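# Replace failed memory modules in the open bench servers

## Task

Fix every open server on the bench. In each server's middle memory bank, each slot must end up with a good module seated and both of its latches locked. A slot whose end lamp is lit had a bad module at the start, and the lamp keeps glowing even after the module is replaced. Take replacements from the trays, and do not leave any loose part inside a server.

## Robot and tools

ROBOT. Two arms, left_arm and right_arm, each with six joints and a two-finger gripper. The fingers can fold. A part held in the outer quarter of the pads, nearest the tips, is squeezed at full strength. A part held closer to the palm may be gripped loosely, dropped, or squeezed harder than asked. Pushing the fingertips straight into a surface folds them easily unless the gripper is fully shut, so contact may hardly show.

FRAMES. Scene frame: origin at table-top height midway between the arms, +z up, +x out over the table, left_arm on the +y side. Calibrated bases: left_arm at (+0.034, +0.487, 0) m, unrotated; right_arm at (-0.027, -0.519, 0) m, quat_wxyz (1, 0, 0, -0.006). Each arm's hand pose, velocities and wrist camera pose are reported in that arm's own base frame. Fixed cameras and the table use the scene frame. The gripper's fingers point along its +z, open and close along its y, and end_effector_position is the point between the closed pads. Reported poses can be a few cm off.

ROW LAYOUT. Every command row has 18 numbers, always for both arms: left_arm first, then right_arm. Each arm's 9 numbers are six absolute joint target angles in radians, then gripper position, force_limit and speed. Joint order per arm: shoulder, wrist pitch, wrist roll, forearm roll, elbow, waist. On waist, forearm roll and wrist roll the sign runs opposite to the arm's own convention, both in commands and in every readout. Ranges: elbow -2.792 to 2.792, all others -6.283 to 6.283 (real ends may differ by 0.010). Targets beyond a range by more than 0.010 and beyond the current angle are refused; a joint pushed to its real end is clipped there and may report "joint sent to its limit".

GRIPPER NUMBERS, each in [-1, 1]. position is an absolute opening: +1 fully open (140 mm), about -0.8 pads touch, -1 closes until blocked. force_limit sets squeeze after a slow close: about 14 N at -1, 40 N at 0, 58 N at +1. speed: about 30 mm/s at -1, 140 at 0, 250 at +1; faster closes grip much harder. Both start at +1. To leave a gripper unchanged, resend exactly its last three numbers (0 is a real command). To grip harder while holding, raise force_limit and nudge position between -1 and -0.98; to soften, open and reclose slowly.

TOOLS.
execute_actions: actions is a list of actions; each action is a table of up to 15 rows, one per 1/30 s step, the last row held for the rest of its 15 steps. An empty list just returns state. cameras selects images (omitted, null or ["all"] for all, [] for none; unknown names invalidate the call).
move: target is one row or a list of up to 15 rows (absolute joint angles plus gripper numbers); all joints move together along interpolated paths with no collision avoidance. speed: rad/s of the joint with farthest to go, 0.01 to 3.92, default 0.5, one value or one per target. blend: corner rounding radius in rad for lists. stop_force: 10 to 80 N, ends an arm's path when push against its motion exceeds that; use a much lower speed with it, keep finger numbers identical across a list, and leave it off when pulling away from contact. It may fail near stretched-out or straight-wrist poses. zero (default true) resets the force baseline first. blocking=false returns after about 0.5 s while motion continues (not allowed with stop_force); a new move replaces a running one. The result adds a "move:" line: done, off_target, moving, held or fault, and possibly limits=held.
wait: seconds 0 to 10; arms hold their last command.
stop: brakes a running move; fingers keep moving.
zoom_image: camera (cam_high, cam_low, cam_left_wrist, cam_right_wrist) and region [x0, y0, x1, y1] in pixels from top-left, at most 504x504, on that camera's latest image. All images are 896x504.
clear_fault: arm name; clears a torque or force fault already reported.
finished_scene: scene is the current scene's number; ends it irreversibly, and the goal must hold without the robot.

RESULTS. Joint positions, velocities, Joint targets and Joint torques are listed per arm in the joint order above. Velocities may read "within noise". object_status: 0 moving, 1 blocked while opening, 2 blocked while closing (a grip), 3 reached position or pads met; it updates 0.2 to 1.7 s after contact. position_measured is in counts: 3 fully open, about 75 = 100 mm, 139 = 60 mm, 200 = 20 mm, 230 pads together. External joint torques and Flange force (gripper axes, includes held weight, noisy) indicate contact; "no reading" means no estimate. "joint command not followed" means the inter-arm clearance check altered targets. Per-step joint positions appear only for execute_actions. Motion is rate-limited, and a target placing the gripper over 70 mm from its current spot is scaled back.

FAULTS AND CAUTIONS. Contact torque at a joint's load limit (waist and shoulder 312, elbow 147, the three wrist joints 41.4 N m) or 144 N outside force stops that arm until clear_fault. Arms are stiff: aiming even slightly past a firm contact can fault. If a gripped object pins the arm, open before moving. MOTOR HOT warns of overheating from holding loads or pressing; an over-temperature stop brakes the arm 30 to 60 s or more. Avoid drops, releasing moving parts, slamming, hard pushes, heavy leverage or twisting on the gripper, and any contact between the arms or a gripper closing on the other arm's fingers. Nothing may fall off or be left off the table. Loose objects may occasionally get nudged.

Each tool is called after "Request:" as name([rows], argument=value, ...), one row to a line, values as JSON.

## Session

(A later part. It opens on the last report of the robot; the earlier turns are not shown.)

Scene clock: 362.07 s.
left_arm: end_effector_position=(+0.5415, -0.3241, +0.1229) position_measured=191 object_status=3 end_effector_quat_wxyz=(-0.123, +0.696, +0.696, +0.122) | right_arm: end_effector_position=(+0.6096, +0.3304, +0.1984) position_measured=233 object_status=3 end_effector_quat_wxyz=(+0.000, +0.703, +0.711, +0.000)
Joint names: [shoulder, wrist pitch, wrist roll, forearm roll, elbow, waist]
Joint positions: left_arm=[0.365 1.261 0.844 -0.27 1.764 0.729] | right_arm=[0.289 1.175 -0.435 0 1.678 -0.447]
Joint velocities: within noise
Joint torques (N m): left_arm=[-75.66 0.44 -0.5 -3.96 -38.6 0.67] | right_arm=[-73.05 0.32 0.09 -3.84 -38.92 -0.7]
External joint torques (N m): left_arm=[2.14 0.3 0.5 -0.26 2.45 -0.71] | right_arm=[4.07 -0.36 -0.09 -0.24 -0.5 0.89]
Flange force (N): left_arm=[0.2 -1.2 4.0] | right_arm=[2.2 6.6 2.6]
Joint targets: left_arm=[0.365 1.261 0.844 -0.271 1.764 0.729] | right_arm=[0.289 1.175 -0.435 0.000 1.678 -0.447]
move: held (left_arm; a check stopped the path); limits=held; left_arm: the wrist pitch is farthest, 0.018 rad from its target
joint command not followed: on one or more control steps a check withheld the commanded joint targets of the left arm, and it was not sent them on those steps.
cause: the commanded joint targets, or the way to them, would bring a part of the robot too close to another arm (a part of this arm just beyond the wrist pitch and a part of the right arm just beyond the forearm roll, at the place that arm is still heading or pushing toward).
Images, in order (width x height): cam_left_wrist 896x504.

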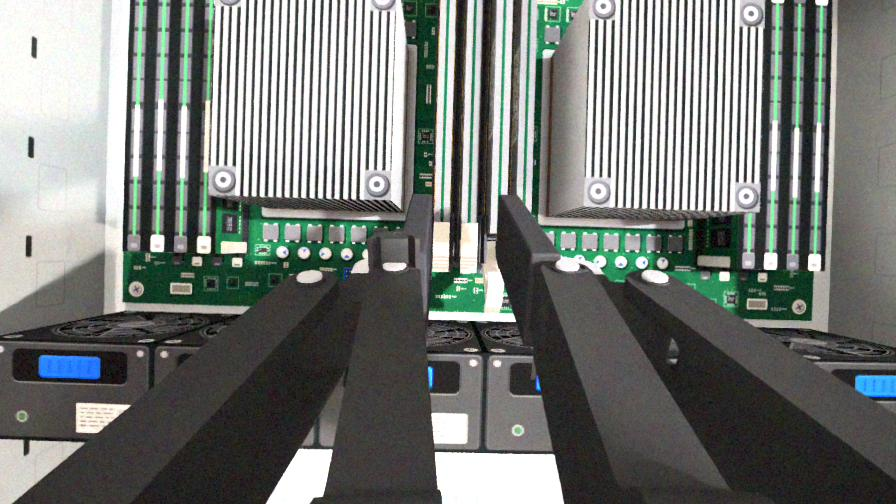

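Request:
move(target=[0.365,1.261,0.844,-0.271,1.764,0.729,-0.487,-1,0,-0.2687,1.5363,-1.789,0,1.874,-0.2304,-1,-1,0], speed=0.8, cameras=[])

Request:
move([
  [0.3297,1.2596,0.8124,-0.2798,1.7930,0.6938,-0.56,-1,0,-0.2687,1.5363,-1.789,0,1.874,-0.2304,-1,-1,0],
  [0.1506,1.1579,0.4695,0,1.8332,0.4695,-0.56,-1,0,-0.2687,1.5363,-1.789,0,1.874,-0.2304,-1,-1,0],
], speed=[0.1,0.5], cameras=["cam_left_wrist","cam_high"])

Request:
zoom_image(camera="cam_left_wrist", region=[360, 0, 560, 200])

Scene clock: 368.57 s.
left_arm: end_effector_position=(+0.5417, -0.3239, +0.1231) position_measured=191 object_status=3 end_effector_quat_wxyz=(-0.123, +0.697, +0.696, +0.123) | right_arm: end_effector_position=(+0.3758, +0.1236, +0.3984) position_measured=233 object_status=3 end_effector_quat_wxyz=(+0.000, +1.000, +0.006, +0.000)
Joint names: [shoulder, wrist pitch, wrist roll, forearm roll, elbow, waist]
Joint positions: left_arm=[0.365 1.261 0.844 -0.271 1.764 0.729] | right_arm=[-0.269 1.536 -1.789 0 1.874 -0.23]
Joint velocities: within noise
Joint torques (N m): left_arm=[-75.63 0.31 -0.53 -3.93 -38.34 1.18] | right_arm=[-15.63 0.11 0 -4.07 -42.39 -1.14]
External joint torques (N m): left_arm=[1.73 0.44 0.53 -0.3 2.13 -1.32] | right_arm=[1.23 -0.17 0 -0.3 -0.37 1.25]
Flange force (N): left_arm=[0.9 -0.6 3.4] | right_arm=[3.2 2.3 -0.3]
Joint targets: left_arm=[0.365 1.261 0.844 -0.271 1.764 0.729] | right_arm=[-0.269 1.536 -1.789 0.000 1.874 -0.230]
move: done
No camera images: "cameras" was empty.

Scene clock: 370.10 s.
left_arm: end_effector_position=(+0.5551, -0.2430, +0.2085) position_measured=200 object_status=3 end_effector_quat_wxyz=(+0.000, +0.707, +0.707, +0.000) | right_arm: end_effector_position=(+0.3758, +0.1236, +0.3984) position_measured=233 object_status=3 end_effector_quat_wxyz=(+0.000, +1.000, +0.006, +0.000)
Joint names: [shoulder, wrist pitch, wrist roll, forearm roll, elbow, waist]
Joint positions: left_arm=[0.151 1.158 0.47 0 1.833 0.47] | right_arm=[-0.269 1.536 -1.789 0 1.874 -0.23]
Joint velocities: within noise
Joint torques (N m): left_arm=[-56.73 -0.31 -0.3 -3.64 -41.32 1] | right_arm=[-16.81 0.29 0.14 -4.21 -42.22 -1.04]
External joint torques (N m): left_arm=[2.79 0.32 0.3 -0.4 2.41 -0.78] | right_arm=[2.5 -0.35 -0.14 -0.17 -0.55 1.15]
Flange force (N): left_arm=[0.7 0.4 4.1] | right_arm=[5.4 1.0 -0.2]
Joint targets: left_arm=[0.151 1.158 0.470 0.000 1.833 0.469] | right_arm=[-0.269 1.536 -1.789 0.000 1.874 -0.230]
move: done
Images, in order (width x height): cam_high 896x504, cam_left_wrist 896x504.

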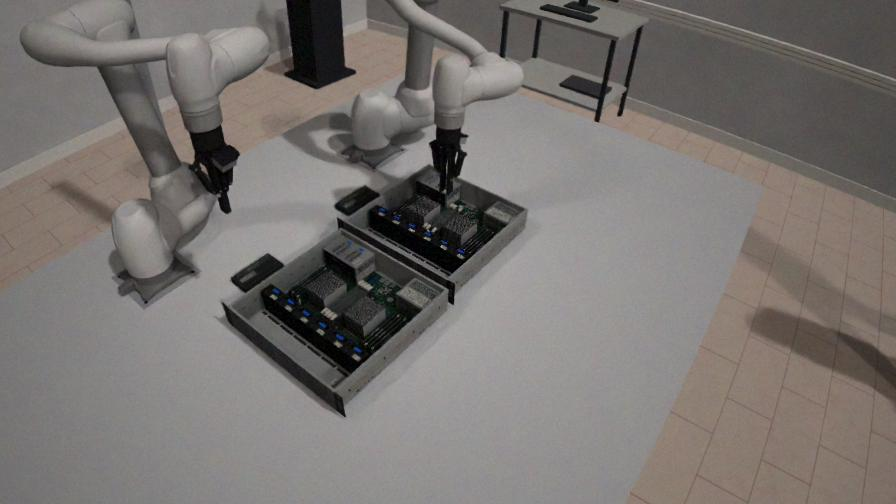

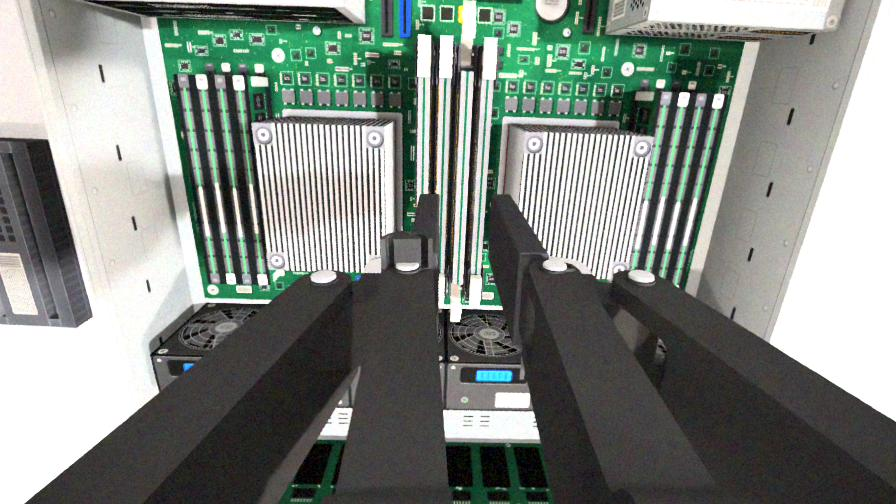

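Scaled by 2.520 from the camera's 896x504 image, which has a finer 1280x720 frame.

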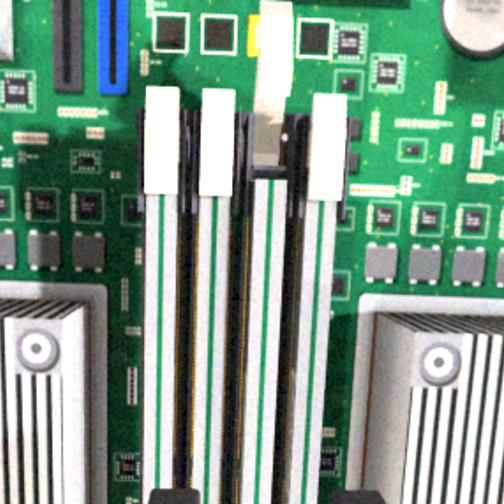

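Request:
move(target=[0.2217,1.0119,0.4489,0,1.9080,0.4689,-0.56,-1,0,-0.2687,1.5363,-1.789,0,1.874,-0.2304,-1,-1,0], speed=0.25, cameras=["cam_left_wrist"])

Request:
zoom_image(camera="cam_left_wrist", region=[380, 100, 580, 280])

Scene clock: 378.90 s.
left_arm: end_effector_position=(+0.5600, -0.2450, +0.1284) position_measured=200 object_status=3 end_effector_quat_wxyz=(+0.000, +0.714, +0.700, +0.000) | right_arm: end_effector_position=(+0.3758, +0.1236, +0.3984) position_measured=233 object_status=3 end_effector_quat_wxyz=(+0.000, +1.000, +0.006, +0.000)
Joint names: [shoulder, wrist pitch, wrist roll, forearm roll, elbow, waist]
Joint positions: left_arm=[0.222 1.012 0.449 0 1.908 0.469] | right_arm=[-0.269 1.536 -1.789 0 1.874 -0.23]
Joint velocities: within noise
Joint torques (N m): left_arm=[-60.24 -0.27 -0.55 -3.47 -38.03 0.9] | right_arm=[-16.14 0.27 0.13 -4.21 -42.26 -1.28]
External joint torques (N m): left_arm=[1.05 0.28 0.55 -0.29 1.84 -1.05] | right_arm=[1.7 -0.33 -0.13 -0.18 -0.55 1.37]
Flange force (N): left_arm=[1.4 -1.3 2.2] | right_arm=[4.2 2.0 -0.3]
Joint targets: left_arm=[0.222 1.012 0.449 0.000 1.908 0.469] | right_arm=[-0.269 1.536 -1.789 0.000 1.874 -0.230]
move: done
Images, in order (width x height): cam_left_wrist 896x504.

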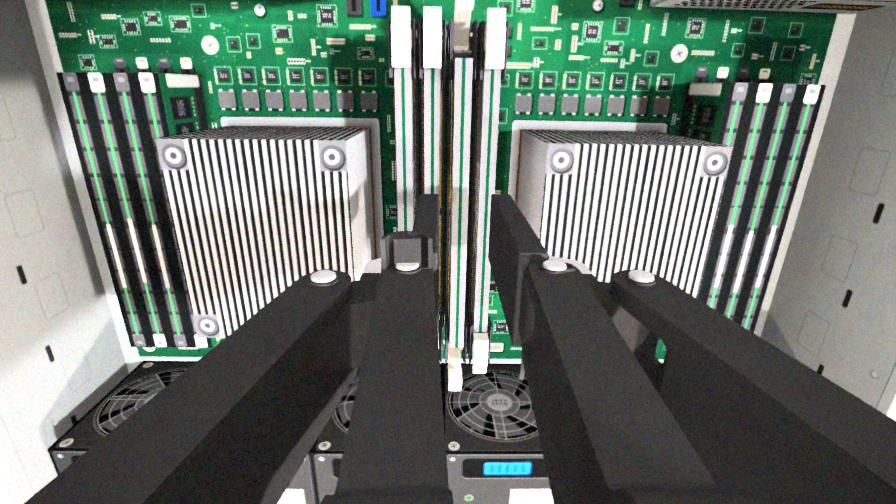

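Scaled by 2.520 from the camera's 896x504 image, which has a finer 1280x720 frame.

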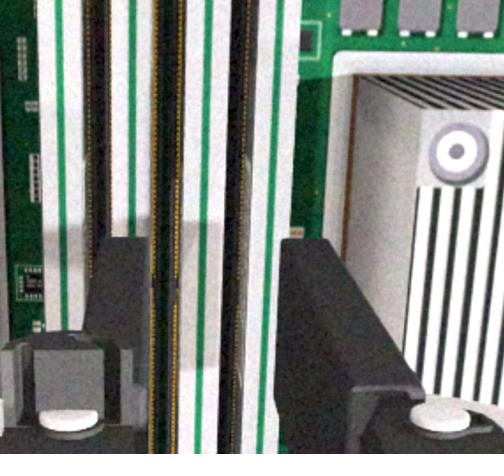

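Request:
move([
  [0.2217,1.0119,0.4347,0,1.9105,0.4697,-0.56,-1,0,-0.2687,1.5363,-1.789,0,1.874,-0.2304,-1,-1,0],
  [0.2469,0.9587,0.4347,0,1.9360,0.4697,-0.56,-1,0,-0.2687,1.5363,-1.789,0,1.874,-0.2304,-1,-1,0],
], speed=0.05, stop_force=12, cameras=["cam_left_wrist"])

Request:
zoom_image(camera="cam_left_wrist", region=[380, 100, 580, 280])

Scene clock: 394.60 s.
left_arm: end_effector_position=(+0.5587, -0.2449, +0.1000) position_measured=200 object_status=3 end_effector_quat_wxyz=(+0.000, +0.719, +0.695, +0.000) | right_arm: end_effector_position=(+0.3758, +0.1236, +0.3984) position_measured=233 object_status=3 end_effector_quat_wxyz=(+0.000, +1.000, +0.006, +0.000)
Joint names: [shoulder, wrist pitch, wrist roll, forearm roll, elbow, waist]
Joint positions: left_arm=[0.247 0.959 0.435 0 1.936 0.47] | right_arm=[-0.269 1.536 -1.789 0 1.874 -0.23]
Joint velocities: within noise
Joint torques (N m): left_arm=[-62.45 -0.35 -0.55 -3.35 -37 0.65] | right_arm=[-16.66 0.28 0.15 -4.19 -42.19 -0.62]
External joint torques (N m): left_arm=[2.03 0.36 0.55 -0.27 2.13 -0.8] | right_arm=[2.17 -0.34 -0.15 -0.19 -0.6 0.7]
Flange force (N): left_arm=[0.7 -0.7 3.2] | right_arm=[4.7 0.0 -0.3]
Joint targets: left_arm=[0.247 0.959 0.435 0.000 1.936 0.470] | right_arm=[-0.269 1.536 -1.789 0.000 1.874 -0.230]
move: done
Images, in order (width x height): cam_left_wrist 896x504.

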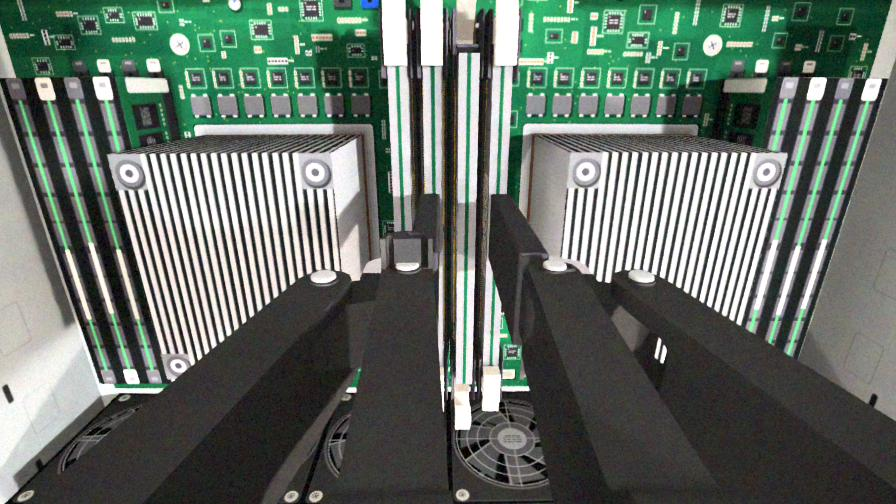

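Scaled by 2.520 from the camera's 896x504 image, which has a finer 1280x720 frame.

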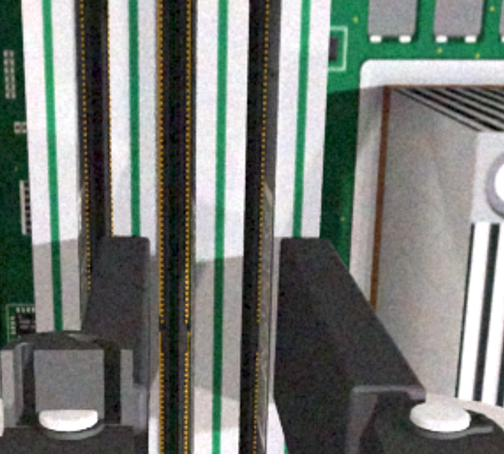

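Request:
move(target=[0.2469,0.9587,0.4347,0,1.9360,0.4697,-0.98,0,-1,-0.2687,1.5363,-1.789,0,1.874,-0.2304,-1,-1,0], cameras=["cam_left_wrist"])

Request:
zoom_image(camera="cam_left_wrist", region=[380, 100, 580, 280])

Scene clock: 398.57 s.
left_arm: end_effector_position=(+0.5587, -0.2449, +0.1000) position_measured=222 object_status=0 end_effector_quat_wxyz=(+0.000, +0.719, +0.695, +0.000) | right_arm: end_effector_position=(+0.3758, +0.1236, +0.3984) position_measured=233 object_status=3 end_effector_quat_wxyz=(+0.000, +1.000, +0.006, +0.000)
Joint names: [shoulder, wrist pitch, wrist roll, forearm roll, elbow, waist]
Joint positions: left_arm=[0.247 0.959 0.435 0 1.936 0.47] | right_arm=[-0.269 1.536 -1.789 0 1.874 -0.23]
Joint velocities: within noise
Joint torques (N m): left_arm=[-61.08 1.14 -1.12 -2.59 -33.45 3.38] | right_arm=[-16.24 0.34 0.13 -4.17 -42.38 -0.81]
External joint torques (N m): left_arm=[0.6 -1.13 1.12 -1.04 -1.47 -3.44] | right_arm=[1.81 -0.4 -0.13 -0.21 -0.39 0.86]
Flange force (N): left_arm=[2.3 4.5 1.4] | right_arm=[4.0 0.7 0.1]
Joint targets: left_arm=[0.247 0.959 0.435 0.000 1.936 0.470] | right_arm=[-0.269 1.536 -1.789 0.000 1.874 -0.230]
move: done
Images, in order (width x height): cam_left_wrist 896x504.

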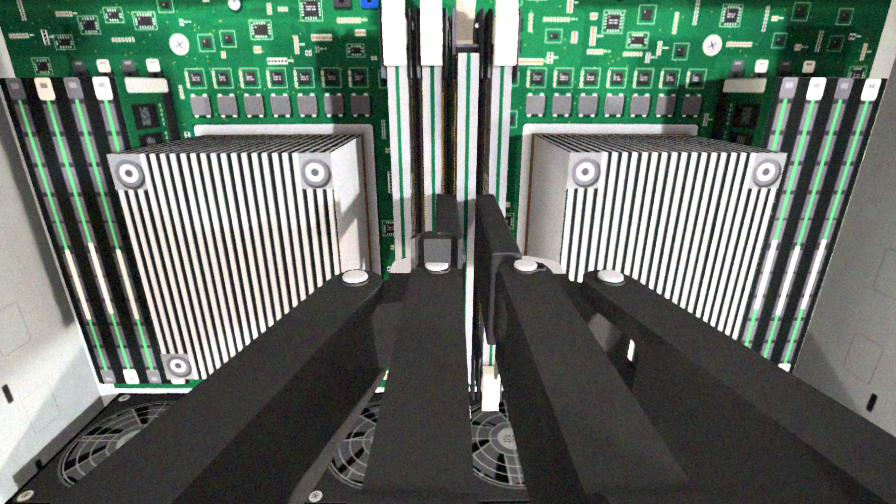

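Scaled by 2.520 from the camera's 896x504 image, which has a finer 1280x720 frame.

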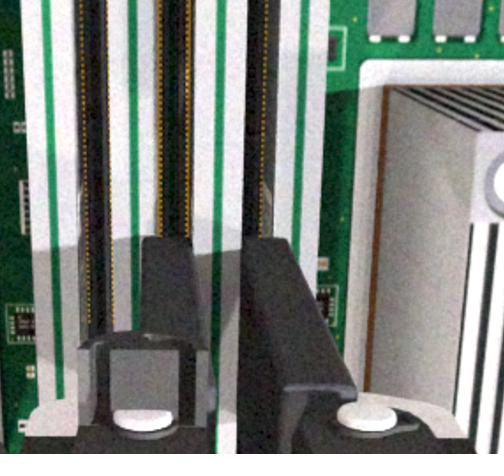

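Request:
move(target=[0.1637,1.1404,0.4347,0,1.8375,0.4697,-0.98,0,-1,-0.2687,1.5363,-1.789,0,1.874,-0.2304,-1,-1,0], speed=0.08, cameras=["cam_left_wrist"])

Request:
zoom_image(camera="cam_left_wrist", region=[330, 60, 630, 320])

Scene clock: 414.20 s.
left_arm: end_effector_position=(+0.5587, -0.2449, +0.1984) position_measured=222 object_status=2 end_effector_quat_wxyz=(+0.000, +0.719, +0.695, +0.000) | right_arm: end_effector_position=(+0.3758, +0.1236, +0.3984) position_measured=233 object_status=3 end_effector_quat_wxyz=(+0.000, +1.000, +0.006, +0.000)
Joint names: [shoulder, wrist pitch, wrist roll, forearm roll, elbow, waist]
Joint positions: left_arm=[0.164 1.14 0.435 0 1.838 0.47] | right_arm=[-0.269 1.536 -1.789 0 1.874 -0.23]
Joint velocities: within noise
Joint torques (N m): left_arm=[-57.34 -0.48 -0.57 -3.69 -41.59 0.65] | right_arm=[-16.6 0.34 0.12 -4.21 -42.27 -0.84]
External joint torques (N m): left_arm=[2.13 0.48 0.57 -0.32 3.02 -0.84] | right_arm=[2.4 -0.4 -0.12 -0.15 -0.37 0.99]
Flange force (N): left_arm=[1.2 -1.8 4.0] | right_arm=[5.0 0.7 0.2]
Joint targets: left_arm=[0.164 1.140 0.435 0.000 1.837 0.470] | right_arm=[-0.269 1.536 -1.789 0.000 1.874 -0.230]
move: done
Images, in order (width x height): cam_left_wrist 896x504.

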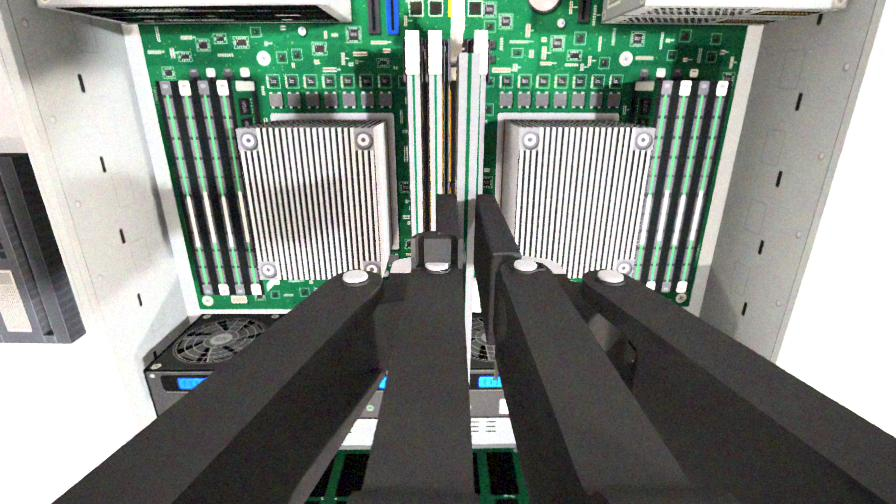

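Scaled by 1.680 from the camera's 896x504 image, which has a finer 1280x720 frame.

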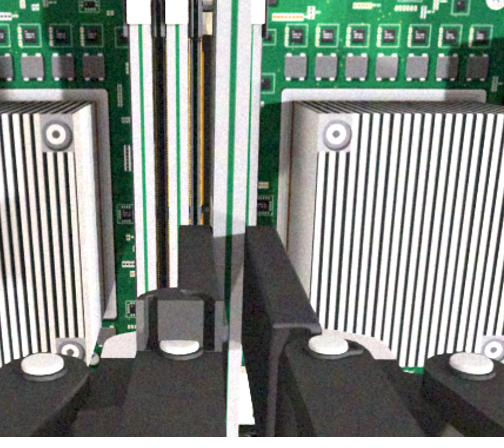

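Request:
move([
  [-0.2266,1.1553,0.8002,0,2.2129,0.8002,-0.98,0,-1,-0.2687,1.5363,-1.789,0,1.874,-0.2304,-1,-1,0],
  [-0.1453,0.9724,0.8002,0,2.3145,0.8002,-0.98,0,-1,-0.2687,1.5363,-1.789,0,1.874,-0.2304,-1,-1,0],
], speed=[0.35,0.25], cameras=["cam_left_wrist","cam_high"])

Request:
zoom_image(camera="cam_left_wrist", region=[250, 60, 650, 420])

Scene clock: 423.90 s.
left_arm: end_effector_position=(+0.2839, -0.2430, +0.1186) position_measured=222 object_status=2 end_effector_quat_wxyz=(+0.000, +0.707, +0.707, +0.000) | right_arm: end_effector_position=(+0.3758, +0.1236, +0.3984) position_measured=233 object_status=3 end_effector_quat_wxyz=(+0.000, +1.000, +0.006, +0.000)
Joint names: [shoulder, wrist pitch, wrist roll, forearm roll, elbow, waist]
Joint positions: left_arm=[-0.145 0.972 0.8 0 2.314 0.8] | right_arm=[-0.269 1.536 -1.789 0 1.874 -0.23]
Joint velocities: within noise
Joint torques (N m): left_arm=[-20.98 -0.54 -0.55 -3.39 -37.28 1.41] | right_arm=[-16.97 0.22 0.11 -4.2 -42.16 -0.75]
External joint torques (N m): left_arm=[0.74 0.56 0.55 -0.29 1.84 -1.49] | right_arm=[2.46 -0.27 -0.11 -0.18 -0.58 0.83]
Flange force (N): left_arm=[2.8 0.6 1.7] | right_arm=[5.2 0.3 -0.4]
Joint targets: left_arm=[-0.145 0.972 0.800 0.000 2.314 0.800] | right_arm=[-0.269 1.536 -1.789 0.000 1.874 -0.230]
move: done
Images, in order (width x height): cam_high 896x504, cam_left_wrist 896x504.

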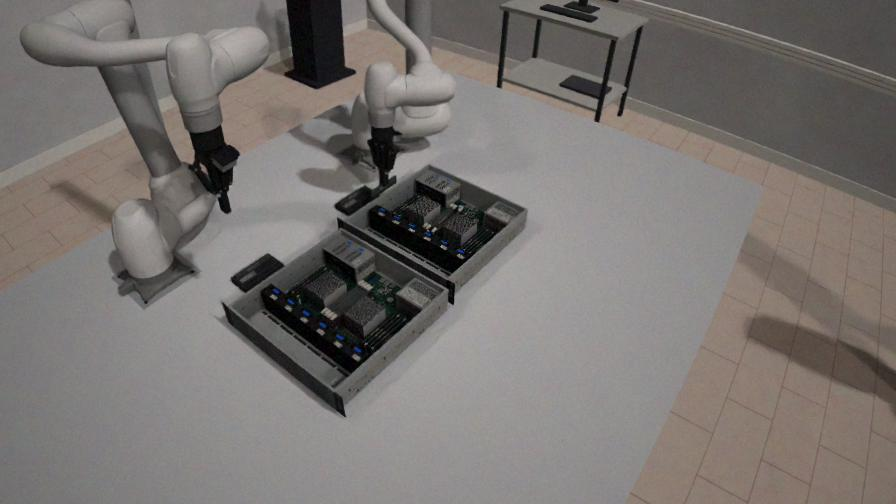

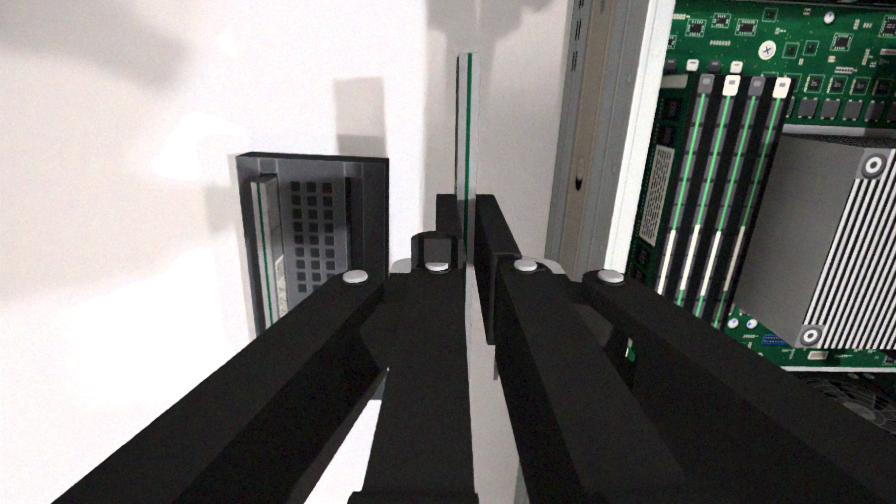

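Scaled by 1.260 from the camera's 896x504 image, which has a finer 1280x720 frame.

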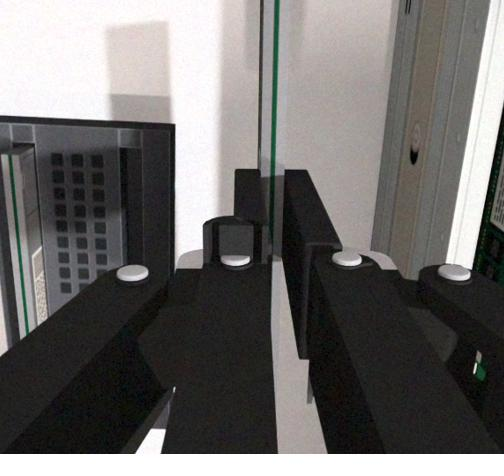

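Request:
move(target=[-0.0701,0.8382,0.8002,0,2.3734,0.8002,-0.98,0,-1,-0.2687,1.5363,-1.789,0,1.874,-0.2304,-1,-1,0], speed=0.15, cameras=[])

Request:
move(target=[-0.0476,0.8018,0.8002,0,2.3874,0.8002,-0.98,0,-1,-0.2687,1.5363,-1.789,0,1.874,-0.2304,-1,-1,0], speed=0.012, stop_force=10, cameras=["cam_left_wrist"])

Scene clock: 430.90 s.
left_arm: end_effector_position=(+0.2840, -0.2430, +0.0647) position_measured=222 object_status=2 end_effector_quat_wxyz=(+0.000, +0.707, +0.707, +0.000) | right_arm: end_effector_position=(+0.3758, +0.1236, +0.3984) position_measured=233 object_status=3 end_effector_quat_wxyz=(+0.000, +1.000, +0.006, +0.000)
Joint names: [shoulder, wrist pitch, wrist roll, forearm roll, elbow, waist]
Joint positions: left_arm=[-0.07 0.838 0.8 0 2.373 0.8] | right_arm=[-0.269 1.536 -1.789 0 1.874 -0.23]
Joint velocities: within noise
Joint torques (N m): left_arm=[-24.19 -0.24 -0.56 -2.99 -34.07 0.8] | right_arm=[-16.63 0.2 0.15 -4.14 -42.3 -0.68]
External joint torques (N m): left_arm=[-0.49 0.26 0.56 -0.31 2.24 -0.98] | right_arm=[1.92 -0.26 -0.15 -0.26 -0.58 0.73]
Flange force (N): left_arm=[3.6 -2.5 0.9] | right_arm=[4.2 0.2 -0.4]
Joint targets: left_arm=[-0.070 0.838 0.800 0.000 2.373 0.800] | right_arm=[-0.269 1.536 -1.789 0.000 1.874 -0.230]
move: done
No camera images: "cameras" was empty.

Scene clock: 433.17 s.
left_arm: end_effector_position=(+0.2841, -0.2431, +0.0570) position_measured=222 object_status=2 end_effector_quat_wxyz=(+0.000, +0.707, +0.707, +0.000) | right_arm: end_effector_position=(+0.3758, +0.1236, +0.3984) position_measured=233 object_status=3 end_effector_quat_wxyz=(+0.000, +1.000, +0.006, +0.000)
Joint names: [shoulder, wrist pitch, wrist roll, forearm roll, elbow, waist]
Joint positions: left_arm=[-0.058 0.818 0.8 0 2.381 0.8] | right_arm=[-0.269 1.536 -1.789 0 1.874 -0.23]
Joint velocities: within noise
Joint torques (N m): left_arm=[-16.67 -1.59 -0.64 -3.74 -24.68 -0.27] | right_arm=[-16.65 0.28 0.16 -4.14 -42.2 -1.05]
External joint torques (N m): left_arm=[-8.25 1.61 0.64 0.51 -6.49 0.27] | right_arm=[2.05 -0.34 -0.15 -0.26 -0.65 1.08]
Flange force (N): left_arm=[1.1 -5.0 -23.8] | right_arm=[4.7 0.9 -0.4]
Joint targets: left_arm=[-0.058 0.818 0.800 0.000 2.381 0.800] | right_arm=[-0.269 1.536 -1.789 0.000 1.874 -0.230]
move: contact (left_arm); left_arm: the wrist pitch is farthest, 0.017 rad from its target
Images, in order (width x height): cam_left_wrist 896x504.

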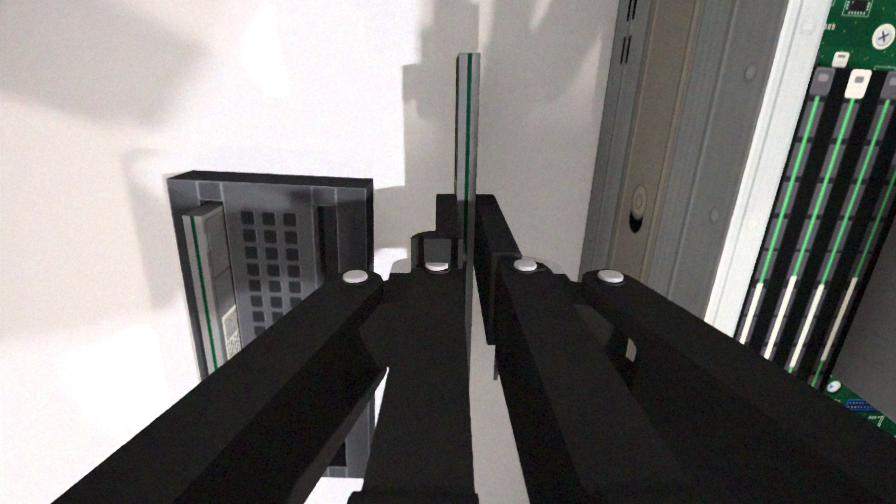

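Request:
move([
  [-0.0600,0.8215,0.8002,0,2.3820,0.8002,-0.98,0,-1,-0.2687,1.5363,-1.789,0,1.874,-0.2304,-1,-1,0],
  [-0.0600,0.8215,0.8002,0,2.3820,0.8002,-0.6,-1,-1,-0.2687,1.5363,-1.789,0,1.874,-0.2304,-1,-1,0],
], speed=0.02, cameras=["cam_left_wrist"])

Scene clock: 438.23 s.
left_arm: end_effector_position=(+0.2830, -0.2420, +0.0573) position_measured=205 object_status=0 end_effector_quat_wxyz=(-0.001, +0.707, +0.707, +0.000) | right_arm: end_effector_position=(+0.3758, +0.1236, +0.3984) position_measured=233 object_status=3 end_effector_quat_wxyz=(+0.000, +1.000, +0.006, +0.000)
Joint names: [shoulder, wrist pitch, wrist roll, forearm roll, elbow, waist]
Joint positions: left_arm=[-0.06 0.822 0.8 0 2.382 0.8] | right_arm=[-0.269 1.536 -1.789 0 1.874 -0.23]
Joint velocities: within noise
Joint torques (N m): left_arm=[-25.36 -0.32 -0.5 -2.96 -33.29 0.9] | right_arm=[-16.99 0.26 0.15 -4.22 -42.07 -1.64]
External joint torques (N m): left_arm=[0.63 0.36 0.5 -0.26 2.33 -0.99] | right_arm=[2.84 -0.33 -0.15 -0.16 -0.68 1.77]
Flange force (N): left_arm=[2.6 -1.0 2.4] | right_arm=[6.4 2.3 -0.4]
Joint targets: left_arm=[-0.060 0.821 0.800 0.000 2.382 0.800] | right_arm=[-0.269 1.536 -1.789 0.000 1.874 -0.230]
move: done
Images, in order (width x height): cam_left_wrist 896x504.

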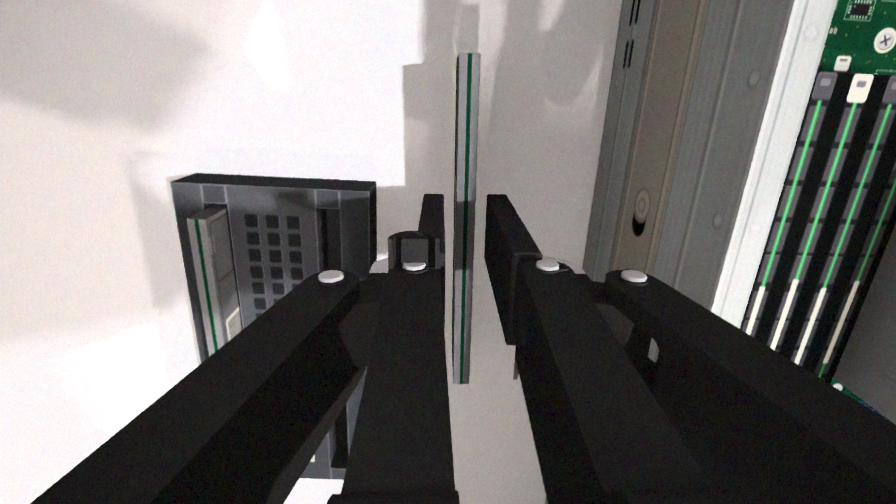

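Request:
move([
  [-0.1453,0.9724,0.8002,0,2.3145,0.8002,-0.6,-1,-1,-0.2687,1.5363,-1.789,0,1.874,-0.2304,-1,-1,0],
  [-0.3230,1.1084,1.0333,0,2.3562,1.0333,-0.56,-1,-1,-0.2687,1.5363,-1.789,0,1.874,-0.2304,-1,-1,0],
], speed=[0.15,0.4], cameras=["cam_left_wrist"])

Request:
zoom_image(camera="cam_left_wrist", region=[350, 60, 650, 420])

Scene clock: 449.13 s.
left_arm: end_effector_position=(+0.1850, -0.2430, +0.1585) position_measured=200 object_status=3 end_effector_quat_wxyz=(+0.000, +0.707, +0.707, +0.000) | right_arm: end_effector_position=(+0.3758, +0.1236, +0.3984) position_measured=233 object_status=3 end_effector_quat_wxyz=(+0.000, +1.000, +0.006, +0.000)
Joint names: [shoulder, wrist pitch, wrist roll, forearm roll, elbow, waist]
Joint positions: left_arm=[-0.323 1.108 1.033 0 2.356 1.033] | right_arm=[-0.269 1.536 -1.789 0 1.874 -0.23]
Joint velocities: within noise
Joint torques (N m): left_arm=[-4.95 -0.33 -0.55 -3.7 -40.27 0.75] | right_arm=[-16.55 0.24 0.11 -4.24 -42.37 -0.53]
External joint torques (N m): left_arm=[0.57 0.37 0.55 -0.24 2.27 -0.73] | right_arm=[2.06 -0.3 -0.11 -0.13 -0.35 0.6]
Flange force (N): left_arm=[1.9 -0.7 2.8] | right_arm=[4.1 0.0 0.0]
Joint targets: left_arm=[-0.323 1.108 1.033 0.000 2.356 1.033] | right_arm=[-0.269 1.536 -1.789 0.000 1.874 -0.230]
move: done
Images, in order (width x height): cam_left_wrist 896x504.

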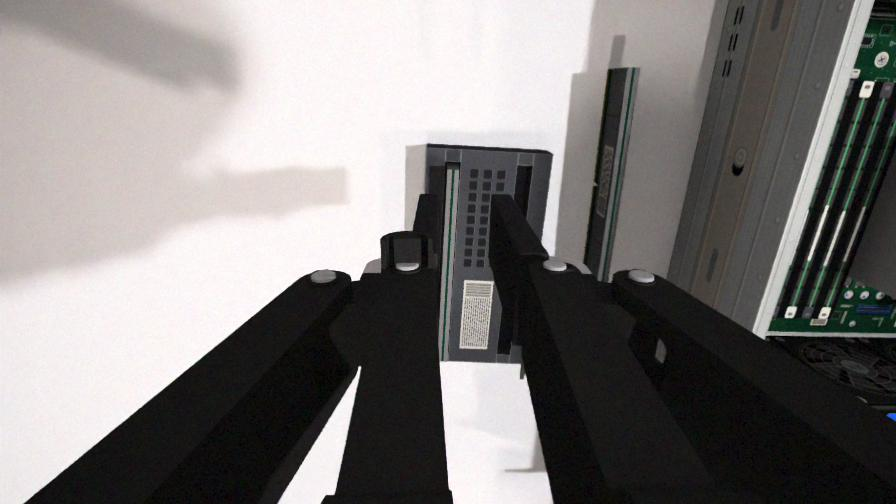

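Scaled by 1.400 from the camera's 896x504 image, which has a finer 1280x720 frame.

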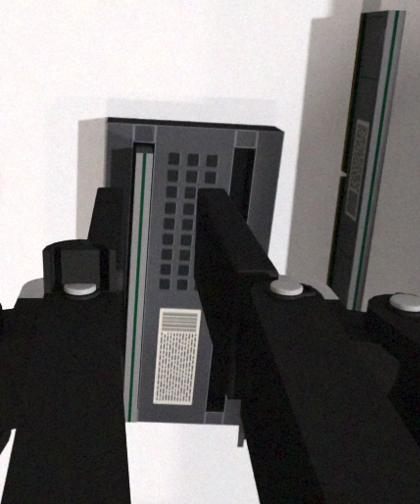

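Request:
move([
  [-0.2386,1.0791,1.0932,0,2.3012,1.1332,-0.56,-1,-1,-0.2687,1.5363,-1.789,0,1.874,-0.2304,-1,-1,0],
  [-0.1525,0.9074,1.0932,0,2.3867,1.1332,-0.56,-1,-1,-0.2687,1.5363,-1.789,0,1.874,-0.2304,-1,-1,0],
], speed=0.3, cameras=["cam_left_wrist"])

Request:
zoom_image(camera="cam_left_wrist", region=[380, 60, 580, 260])

Scene clock: 470.47 s.
left_arm: end_effector_position=(+0.1780, -0.2990, +0.0886) position_measured=200 object_status=3 end_effector_quat_wxyz=(+0.000, +0.721, +0.693, +0.000) | right_arm: end_effector_position=(+0.3758, +0.1236, +0.3984) position_measured=233 object_status=3 end_effector_quat_wxyz=(+0.000, +1.000, +0.006, +0.000)
Joint names: [shoulder, wrist pitch, wrist roll, forearm roll, elbow, waist]
Joint positions: left_arm=[-0.153 0.907 1.093 0 2.387 1.133] | right_arm=[-0.269 1.536 -1.789 0 1.874 -0.23]
Joint velocities: within noise
Joint torques (N m): left_arm=[-17.75 -0.31 -0.47 -3.2 -35.93 0.86] | right_arm=[-17.04 0.28 0.1 -4.25 -42.16 -0.56]
External joint torques (N m): left_arm=[0.12 0.35 0.47 -0.27 2.43 -0.95] | right_arm=[2.39 -0.34 -0.1 -0.14 -0.73 0.6]
Flange force (N): left_arm=[3.5 -0.7 2.0] | right_arm=[5.1 -0.3 -0.5]
Joint targets: left_arm=[-0.152 0.907 1.093 0.000 2.387 1.133] | right_arm=[-0.269 1.536 -1.789 0.000 1.874 -0.230]
move: done
Images, in order (width x height): cam_left_wrist 896x504.

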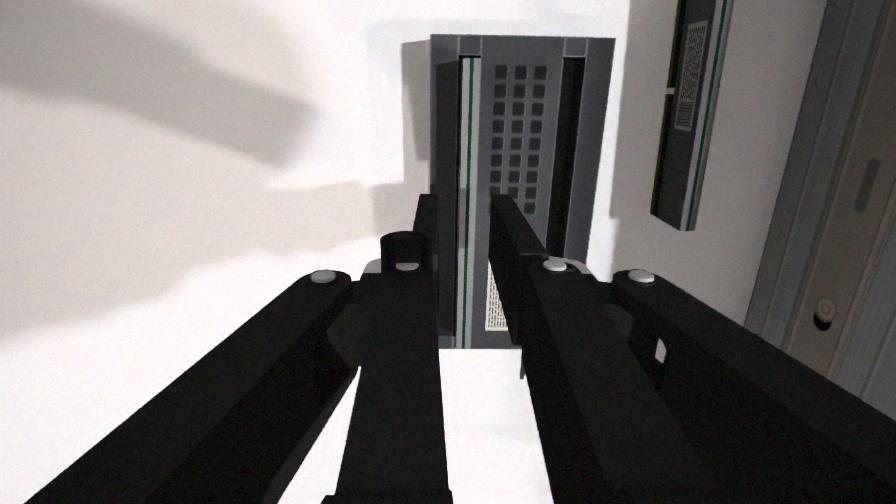

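Scaled by 2.520 from the camera's 896x504 image, which has a finer 1280x720 frame.

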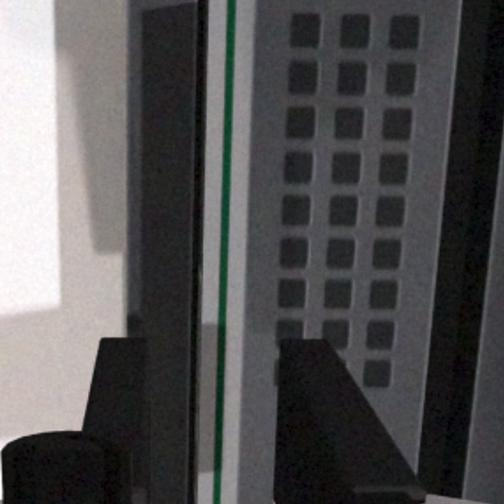

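Request:
move([
  [-0.1293,0.8679,1.0762,0,2.4030,1.1262,-0.56,-1,-1,-0.2687,1.5363,-1.789,0,1.874,-0.2304,-1,-1,0],
  [-0.1118,0.8386,1.0762,0,2.4148,1.1262,-0.56,-1,-1,-0.2687,1.5363,-1.789,0,1.874,-0.2304,-1,-1,0],
], speed=0.06, stop_force=12, cameras=["cam_left_wrist"])

Request:
zoom_image(camera="cam_left_wrist", region=[380, 60, 580, 260])

Scene clock: 486.30 s.
left_arm: end_effector_position=(+0.1802, -0.2980, +0.0624) position_measured=200 object_status=3 end_effector_quat_wxyz=(+0.000, +0.725, +0.689, +0.000) | right_arm: end_effector_position=(+0.3758, +0.1236, +0.3984) position_measured=233 object_status=3 end_effector_quat_wxyz=(+0.000, +1.000, +0.006, +0.000)
Joint names: [shoulder, wrist pitch, wrist roll, forearm roll, elbow, waist]
Joint positions: left_arm=[-0.112 0.839 1.076 0 2.415 1.126] | right_arm=[-0.269 1.536 -1.789 0 1.874 -0.23]
Joint velocities: within noise
Joint torques (N m): left_arm=[-20.41 -0.28 -0.53 -2.98 -33.46 0.77] | right_arm=[-16.73 0.28 0.11 -4.14 -42.1 -1.19]
External joint torques (N m): left_arm=[0.16 0.32 0.53 -0.3 1.84 -0.96] | right_arm=[2.24 -0.35 -0.11 -0.25 -0.77 1.26]
Flange force (N): left_arm=[2.7 -0.3 1.3] | right_arm=[5.3 1.4 -0.6]
Joint targets: left_arm=[-0.112 0.839 1.076 0.000 2.415 1.126] | right_arm=[-0.269 1.536 -1.789 0.000 1.874 -0.230]
move: done
Images, in order (width x height): cam_left_wrist 896x504.

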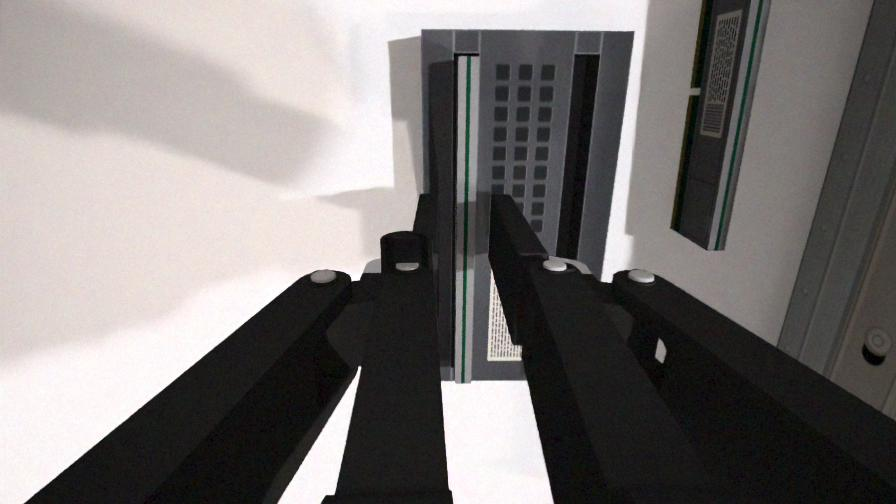

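Scaled by 2.520 from the camera's 896x504 image, which has a finer 1280x720 frame.

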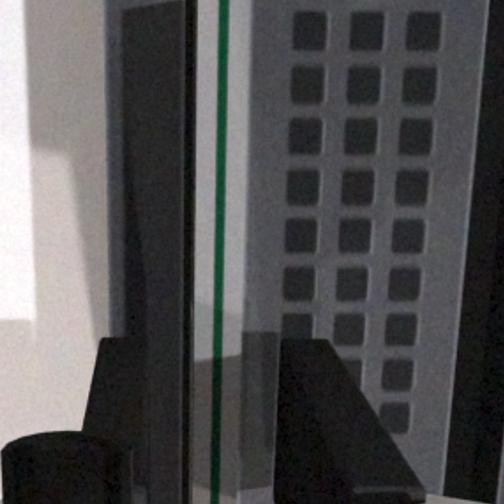

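Request:
move(target=[-0.1118,0.8386,1.0762,0,2.4148,1.1262,-0.98,0,-1,-0.2687,1.5363,-1.789,0,1.874,-0.2304,-1,-1,0], cameras=[])

Request:
wait(seconds=0.7, cameras=["cam_left_wrist"])

Scene clock: 490.23 s.
left_arm: end_effector_position=(+0.1802, -0.2980, +0.0624) position_measured=222 object_status=0 end_effector_quat_wxyz=(+0.000, +0.725, +0.689, +0.000) | right_arm: end_effector_position=(+0.3758, +0.1236, +0.3984) position_measured=233 object_status=3 end_effector_quat_wxyz=(+0.000, +1.000, +0.006, +0.000)
Joint names: [shoulder, wrist pitch, wrist roll, forearm roll, elbow, waist]
Joint positions: left_arm=[-0.112 0.839 1.076 0 2.415 1.126] | right_arm=[-0.269 1.536 -1.789 0 1.874 -0.23]
Joint velocities: within noise
Joint torques (N m): left_arm=[-14.17 -1.73 -0.46 -2.69 -28.36 1.51] | right_arm=[-16.81 0.24 0.11 -4.2 -42.34 -0.87]
External joint torques (N m): left_arm=[-5.63 1.77 0.46 -0.58 -3.16 -1.6] | right_arm=[2.42 -0.3 -0.11 -0.18 -0.44 0.99]
Flange force (N): left_arm=[6.5 -0.5 -17.2] | right_arm=[5.0 0.8 -0.1]
Joint targets: left_arm=[-0.112 0.839 1.076 0.000 2.415 1.126] | right_arm=[-0.269 1.536 -1.789 0.000 1.874 -0.230]
move: done
No camera images: "cameras" was empty.

Scene clock: 490.93 s.
left_arm: end_effector_position=(+0.1802, -0.2980, +0.0624) position_measured=222 object_status=2 end_effector_quat_wxyz=(+0.000, +0.725, +0.689, +0.000) | right_arm: end_effector_position=(+0.3758, +0.1236, +0.3984) position_measured=233 object_status=3 end_effector_quat_wxyz=(+0.000, +1.000, +0.006, +0.000)
Joint names: [shoulder, wrist pitch, wrist roll, forearm roll, elbow, waist]
Joint positions: left_arm=[-0.112 0.839 1.076 0 2.415 1.126] | right_arm=[-0.269 1.536 -1.789 0 1.874 -0.23]
Joint velocities: within noise
Joint torques (N m): left_arm=[-14.46 -1.67 -0.45 -2.7 -28.43 1.65] | right_arm=[-16.44 0.27 0.22 -4.16 -42.27 -0.86]
External joint torques (N m): left_arm=[-5.55 1.71 0.45 -0.57 -3.16 -1.72] | right_arm=[2.04 -0.34 -0.22 -0.22 -0.52 0.98]
Flange force (N): left_arm=[6.6 0.0 -16.9] | right_arm=[4.5 0.6 -0.2]
Joint targets: left_arm=[-0.112 0.839 1.076 0.000 2.415 1.126] | right_arm=[-0.269 1.536 -1.789 0.000 1.874 -0.230]
Tool commands: left_gripper/position=-0.98 left_gripper/force_limit=+0.0 left_gripper/speed=-1.0 right_gripper/position=-1.0 right_gripper/force_limit=-1.0 right_gripper/speed=+0.0
wait: 0.70 s; at rest by 0.17 s
Images, in order (width x height): cam_left_wrist 896x504.

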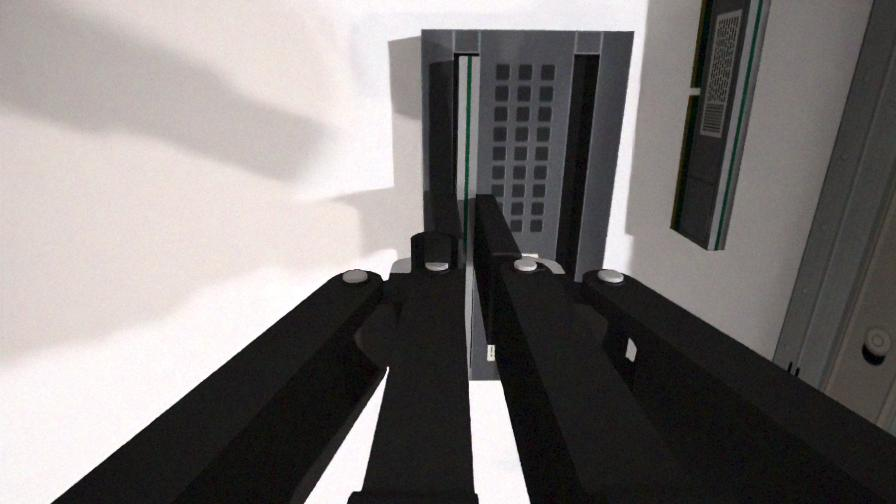

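Request:
move(target=[-0.2746,1.1696,1.0762,0,2.2466,1.1262,-0.98,0,-1,-0.2687,1.5363,-1.789,0,1.874,-0.2304,-1,-1,0], speed=0.15, cameras=["cam_left_wrist"])

Request:
zoom_image(camera="cam_left_wrist", region=[350, 20, 600, 270])

Scene clock: 497.30 s.
left_arm: end_effector_position=(+0.1802, -0.2980, +0.1984) position_measured=222 object_status=2 end_effector_quat_wxyz=(+0.000, +0.725, +0.689, +0.000) | right_arm: end_effector_position=(+0.3758, +0.1236, +0.3984) position_measured=233 object_status=3 end_effector_quat_wxyz=(+0.000, +1.000, +0.006, +0.000)
Joint names: [shoulder, wrist pitch, wrist roll, forearm roll, elbow, waist]
Joint positions: left_arm=[-0.275 1.17 1.076 0 2.247 1.126] | right_arm=[-0.269 1.536 -1.789 0 1.874 -0.23]
Joint velocities: within noise
Joint torques (N m): left_arm=[-11.04 -0.15 -0.59 -3.83 -41.57 0.61] | right_arm=[-16.65 0.26 0.14 -4.14 -42.19 -0.58]
External joint torques (N m): left_arm=[0.36 0.18 0.59 -0.23 2.35 -0.59] | right_arm=[2.36 -0.33 -0.14 -0.24 -0.61 0.64]
Flange force (N): left_arm=[2.0 -1.4 3.2] | right_arm=[4.9 -0.2 -0.3]
Joint targets: left_arm=[-0.275 1.170 1.076 0.000 2.247 1.126] | right_arm=[-0.269 1.536 -1.789 0.000 1.874 -0.230]
move: done
Images, in order (width x height): cam_left_wrist 896x504.

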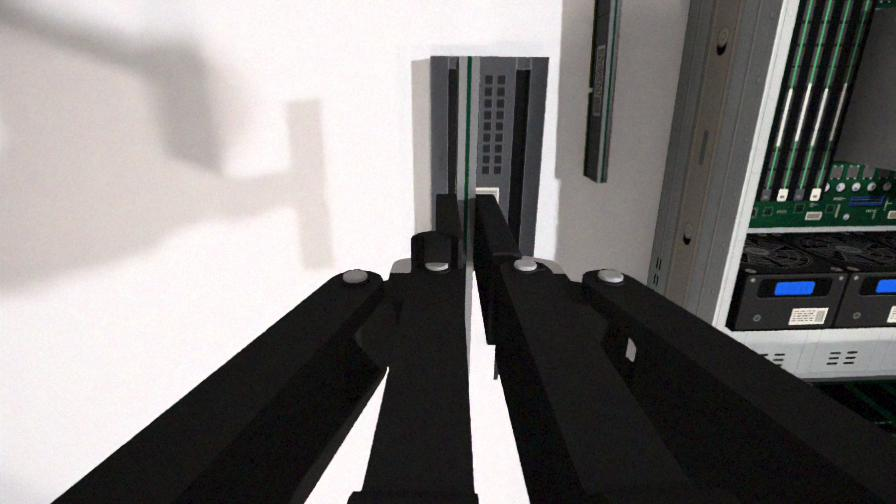

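Scaled by 2.016 from the camera's 896x504 image, which has a finer 1280x720 frame.

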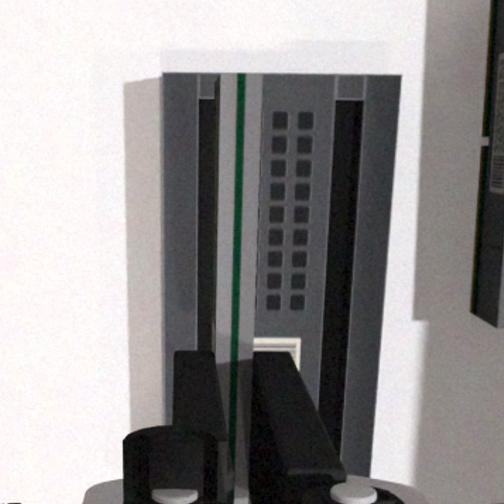

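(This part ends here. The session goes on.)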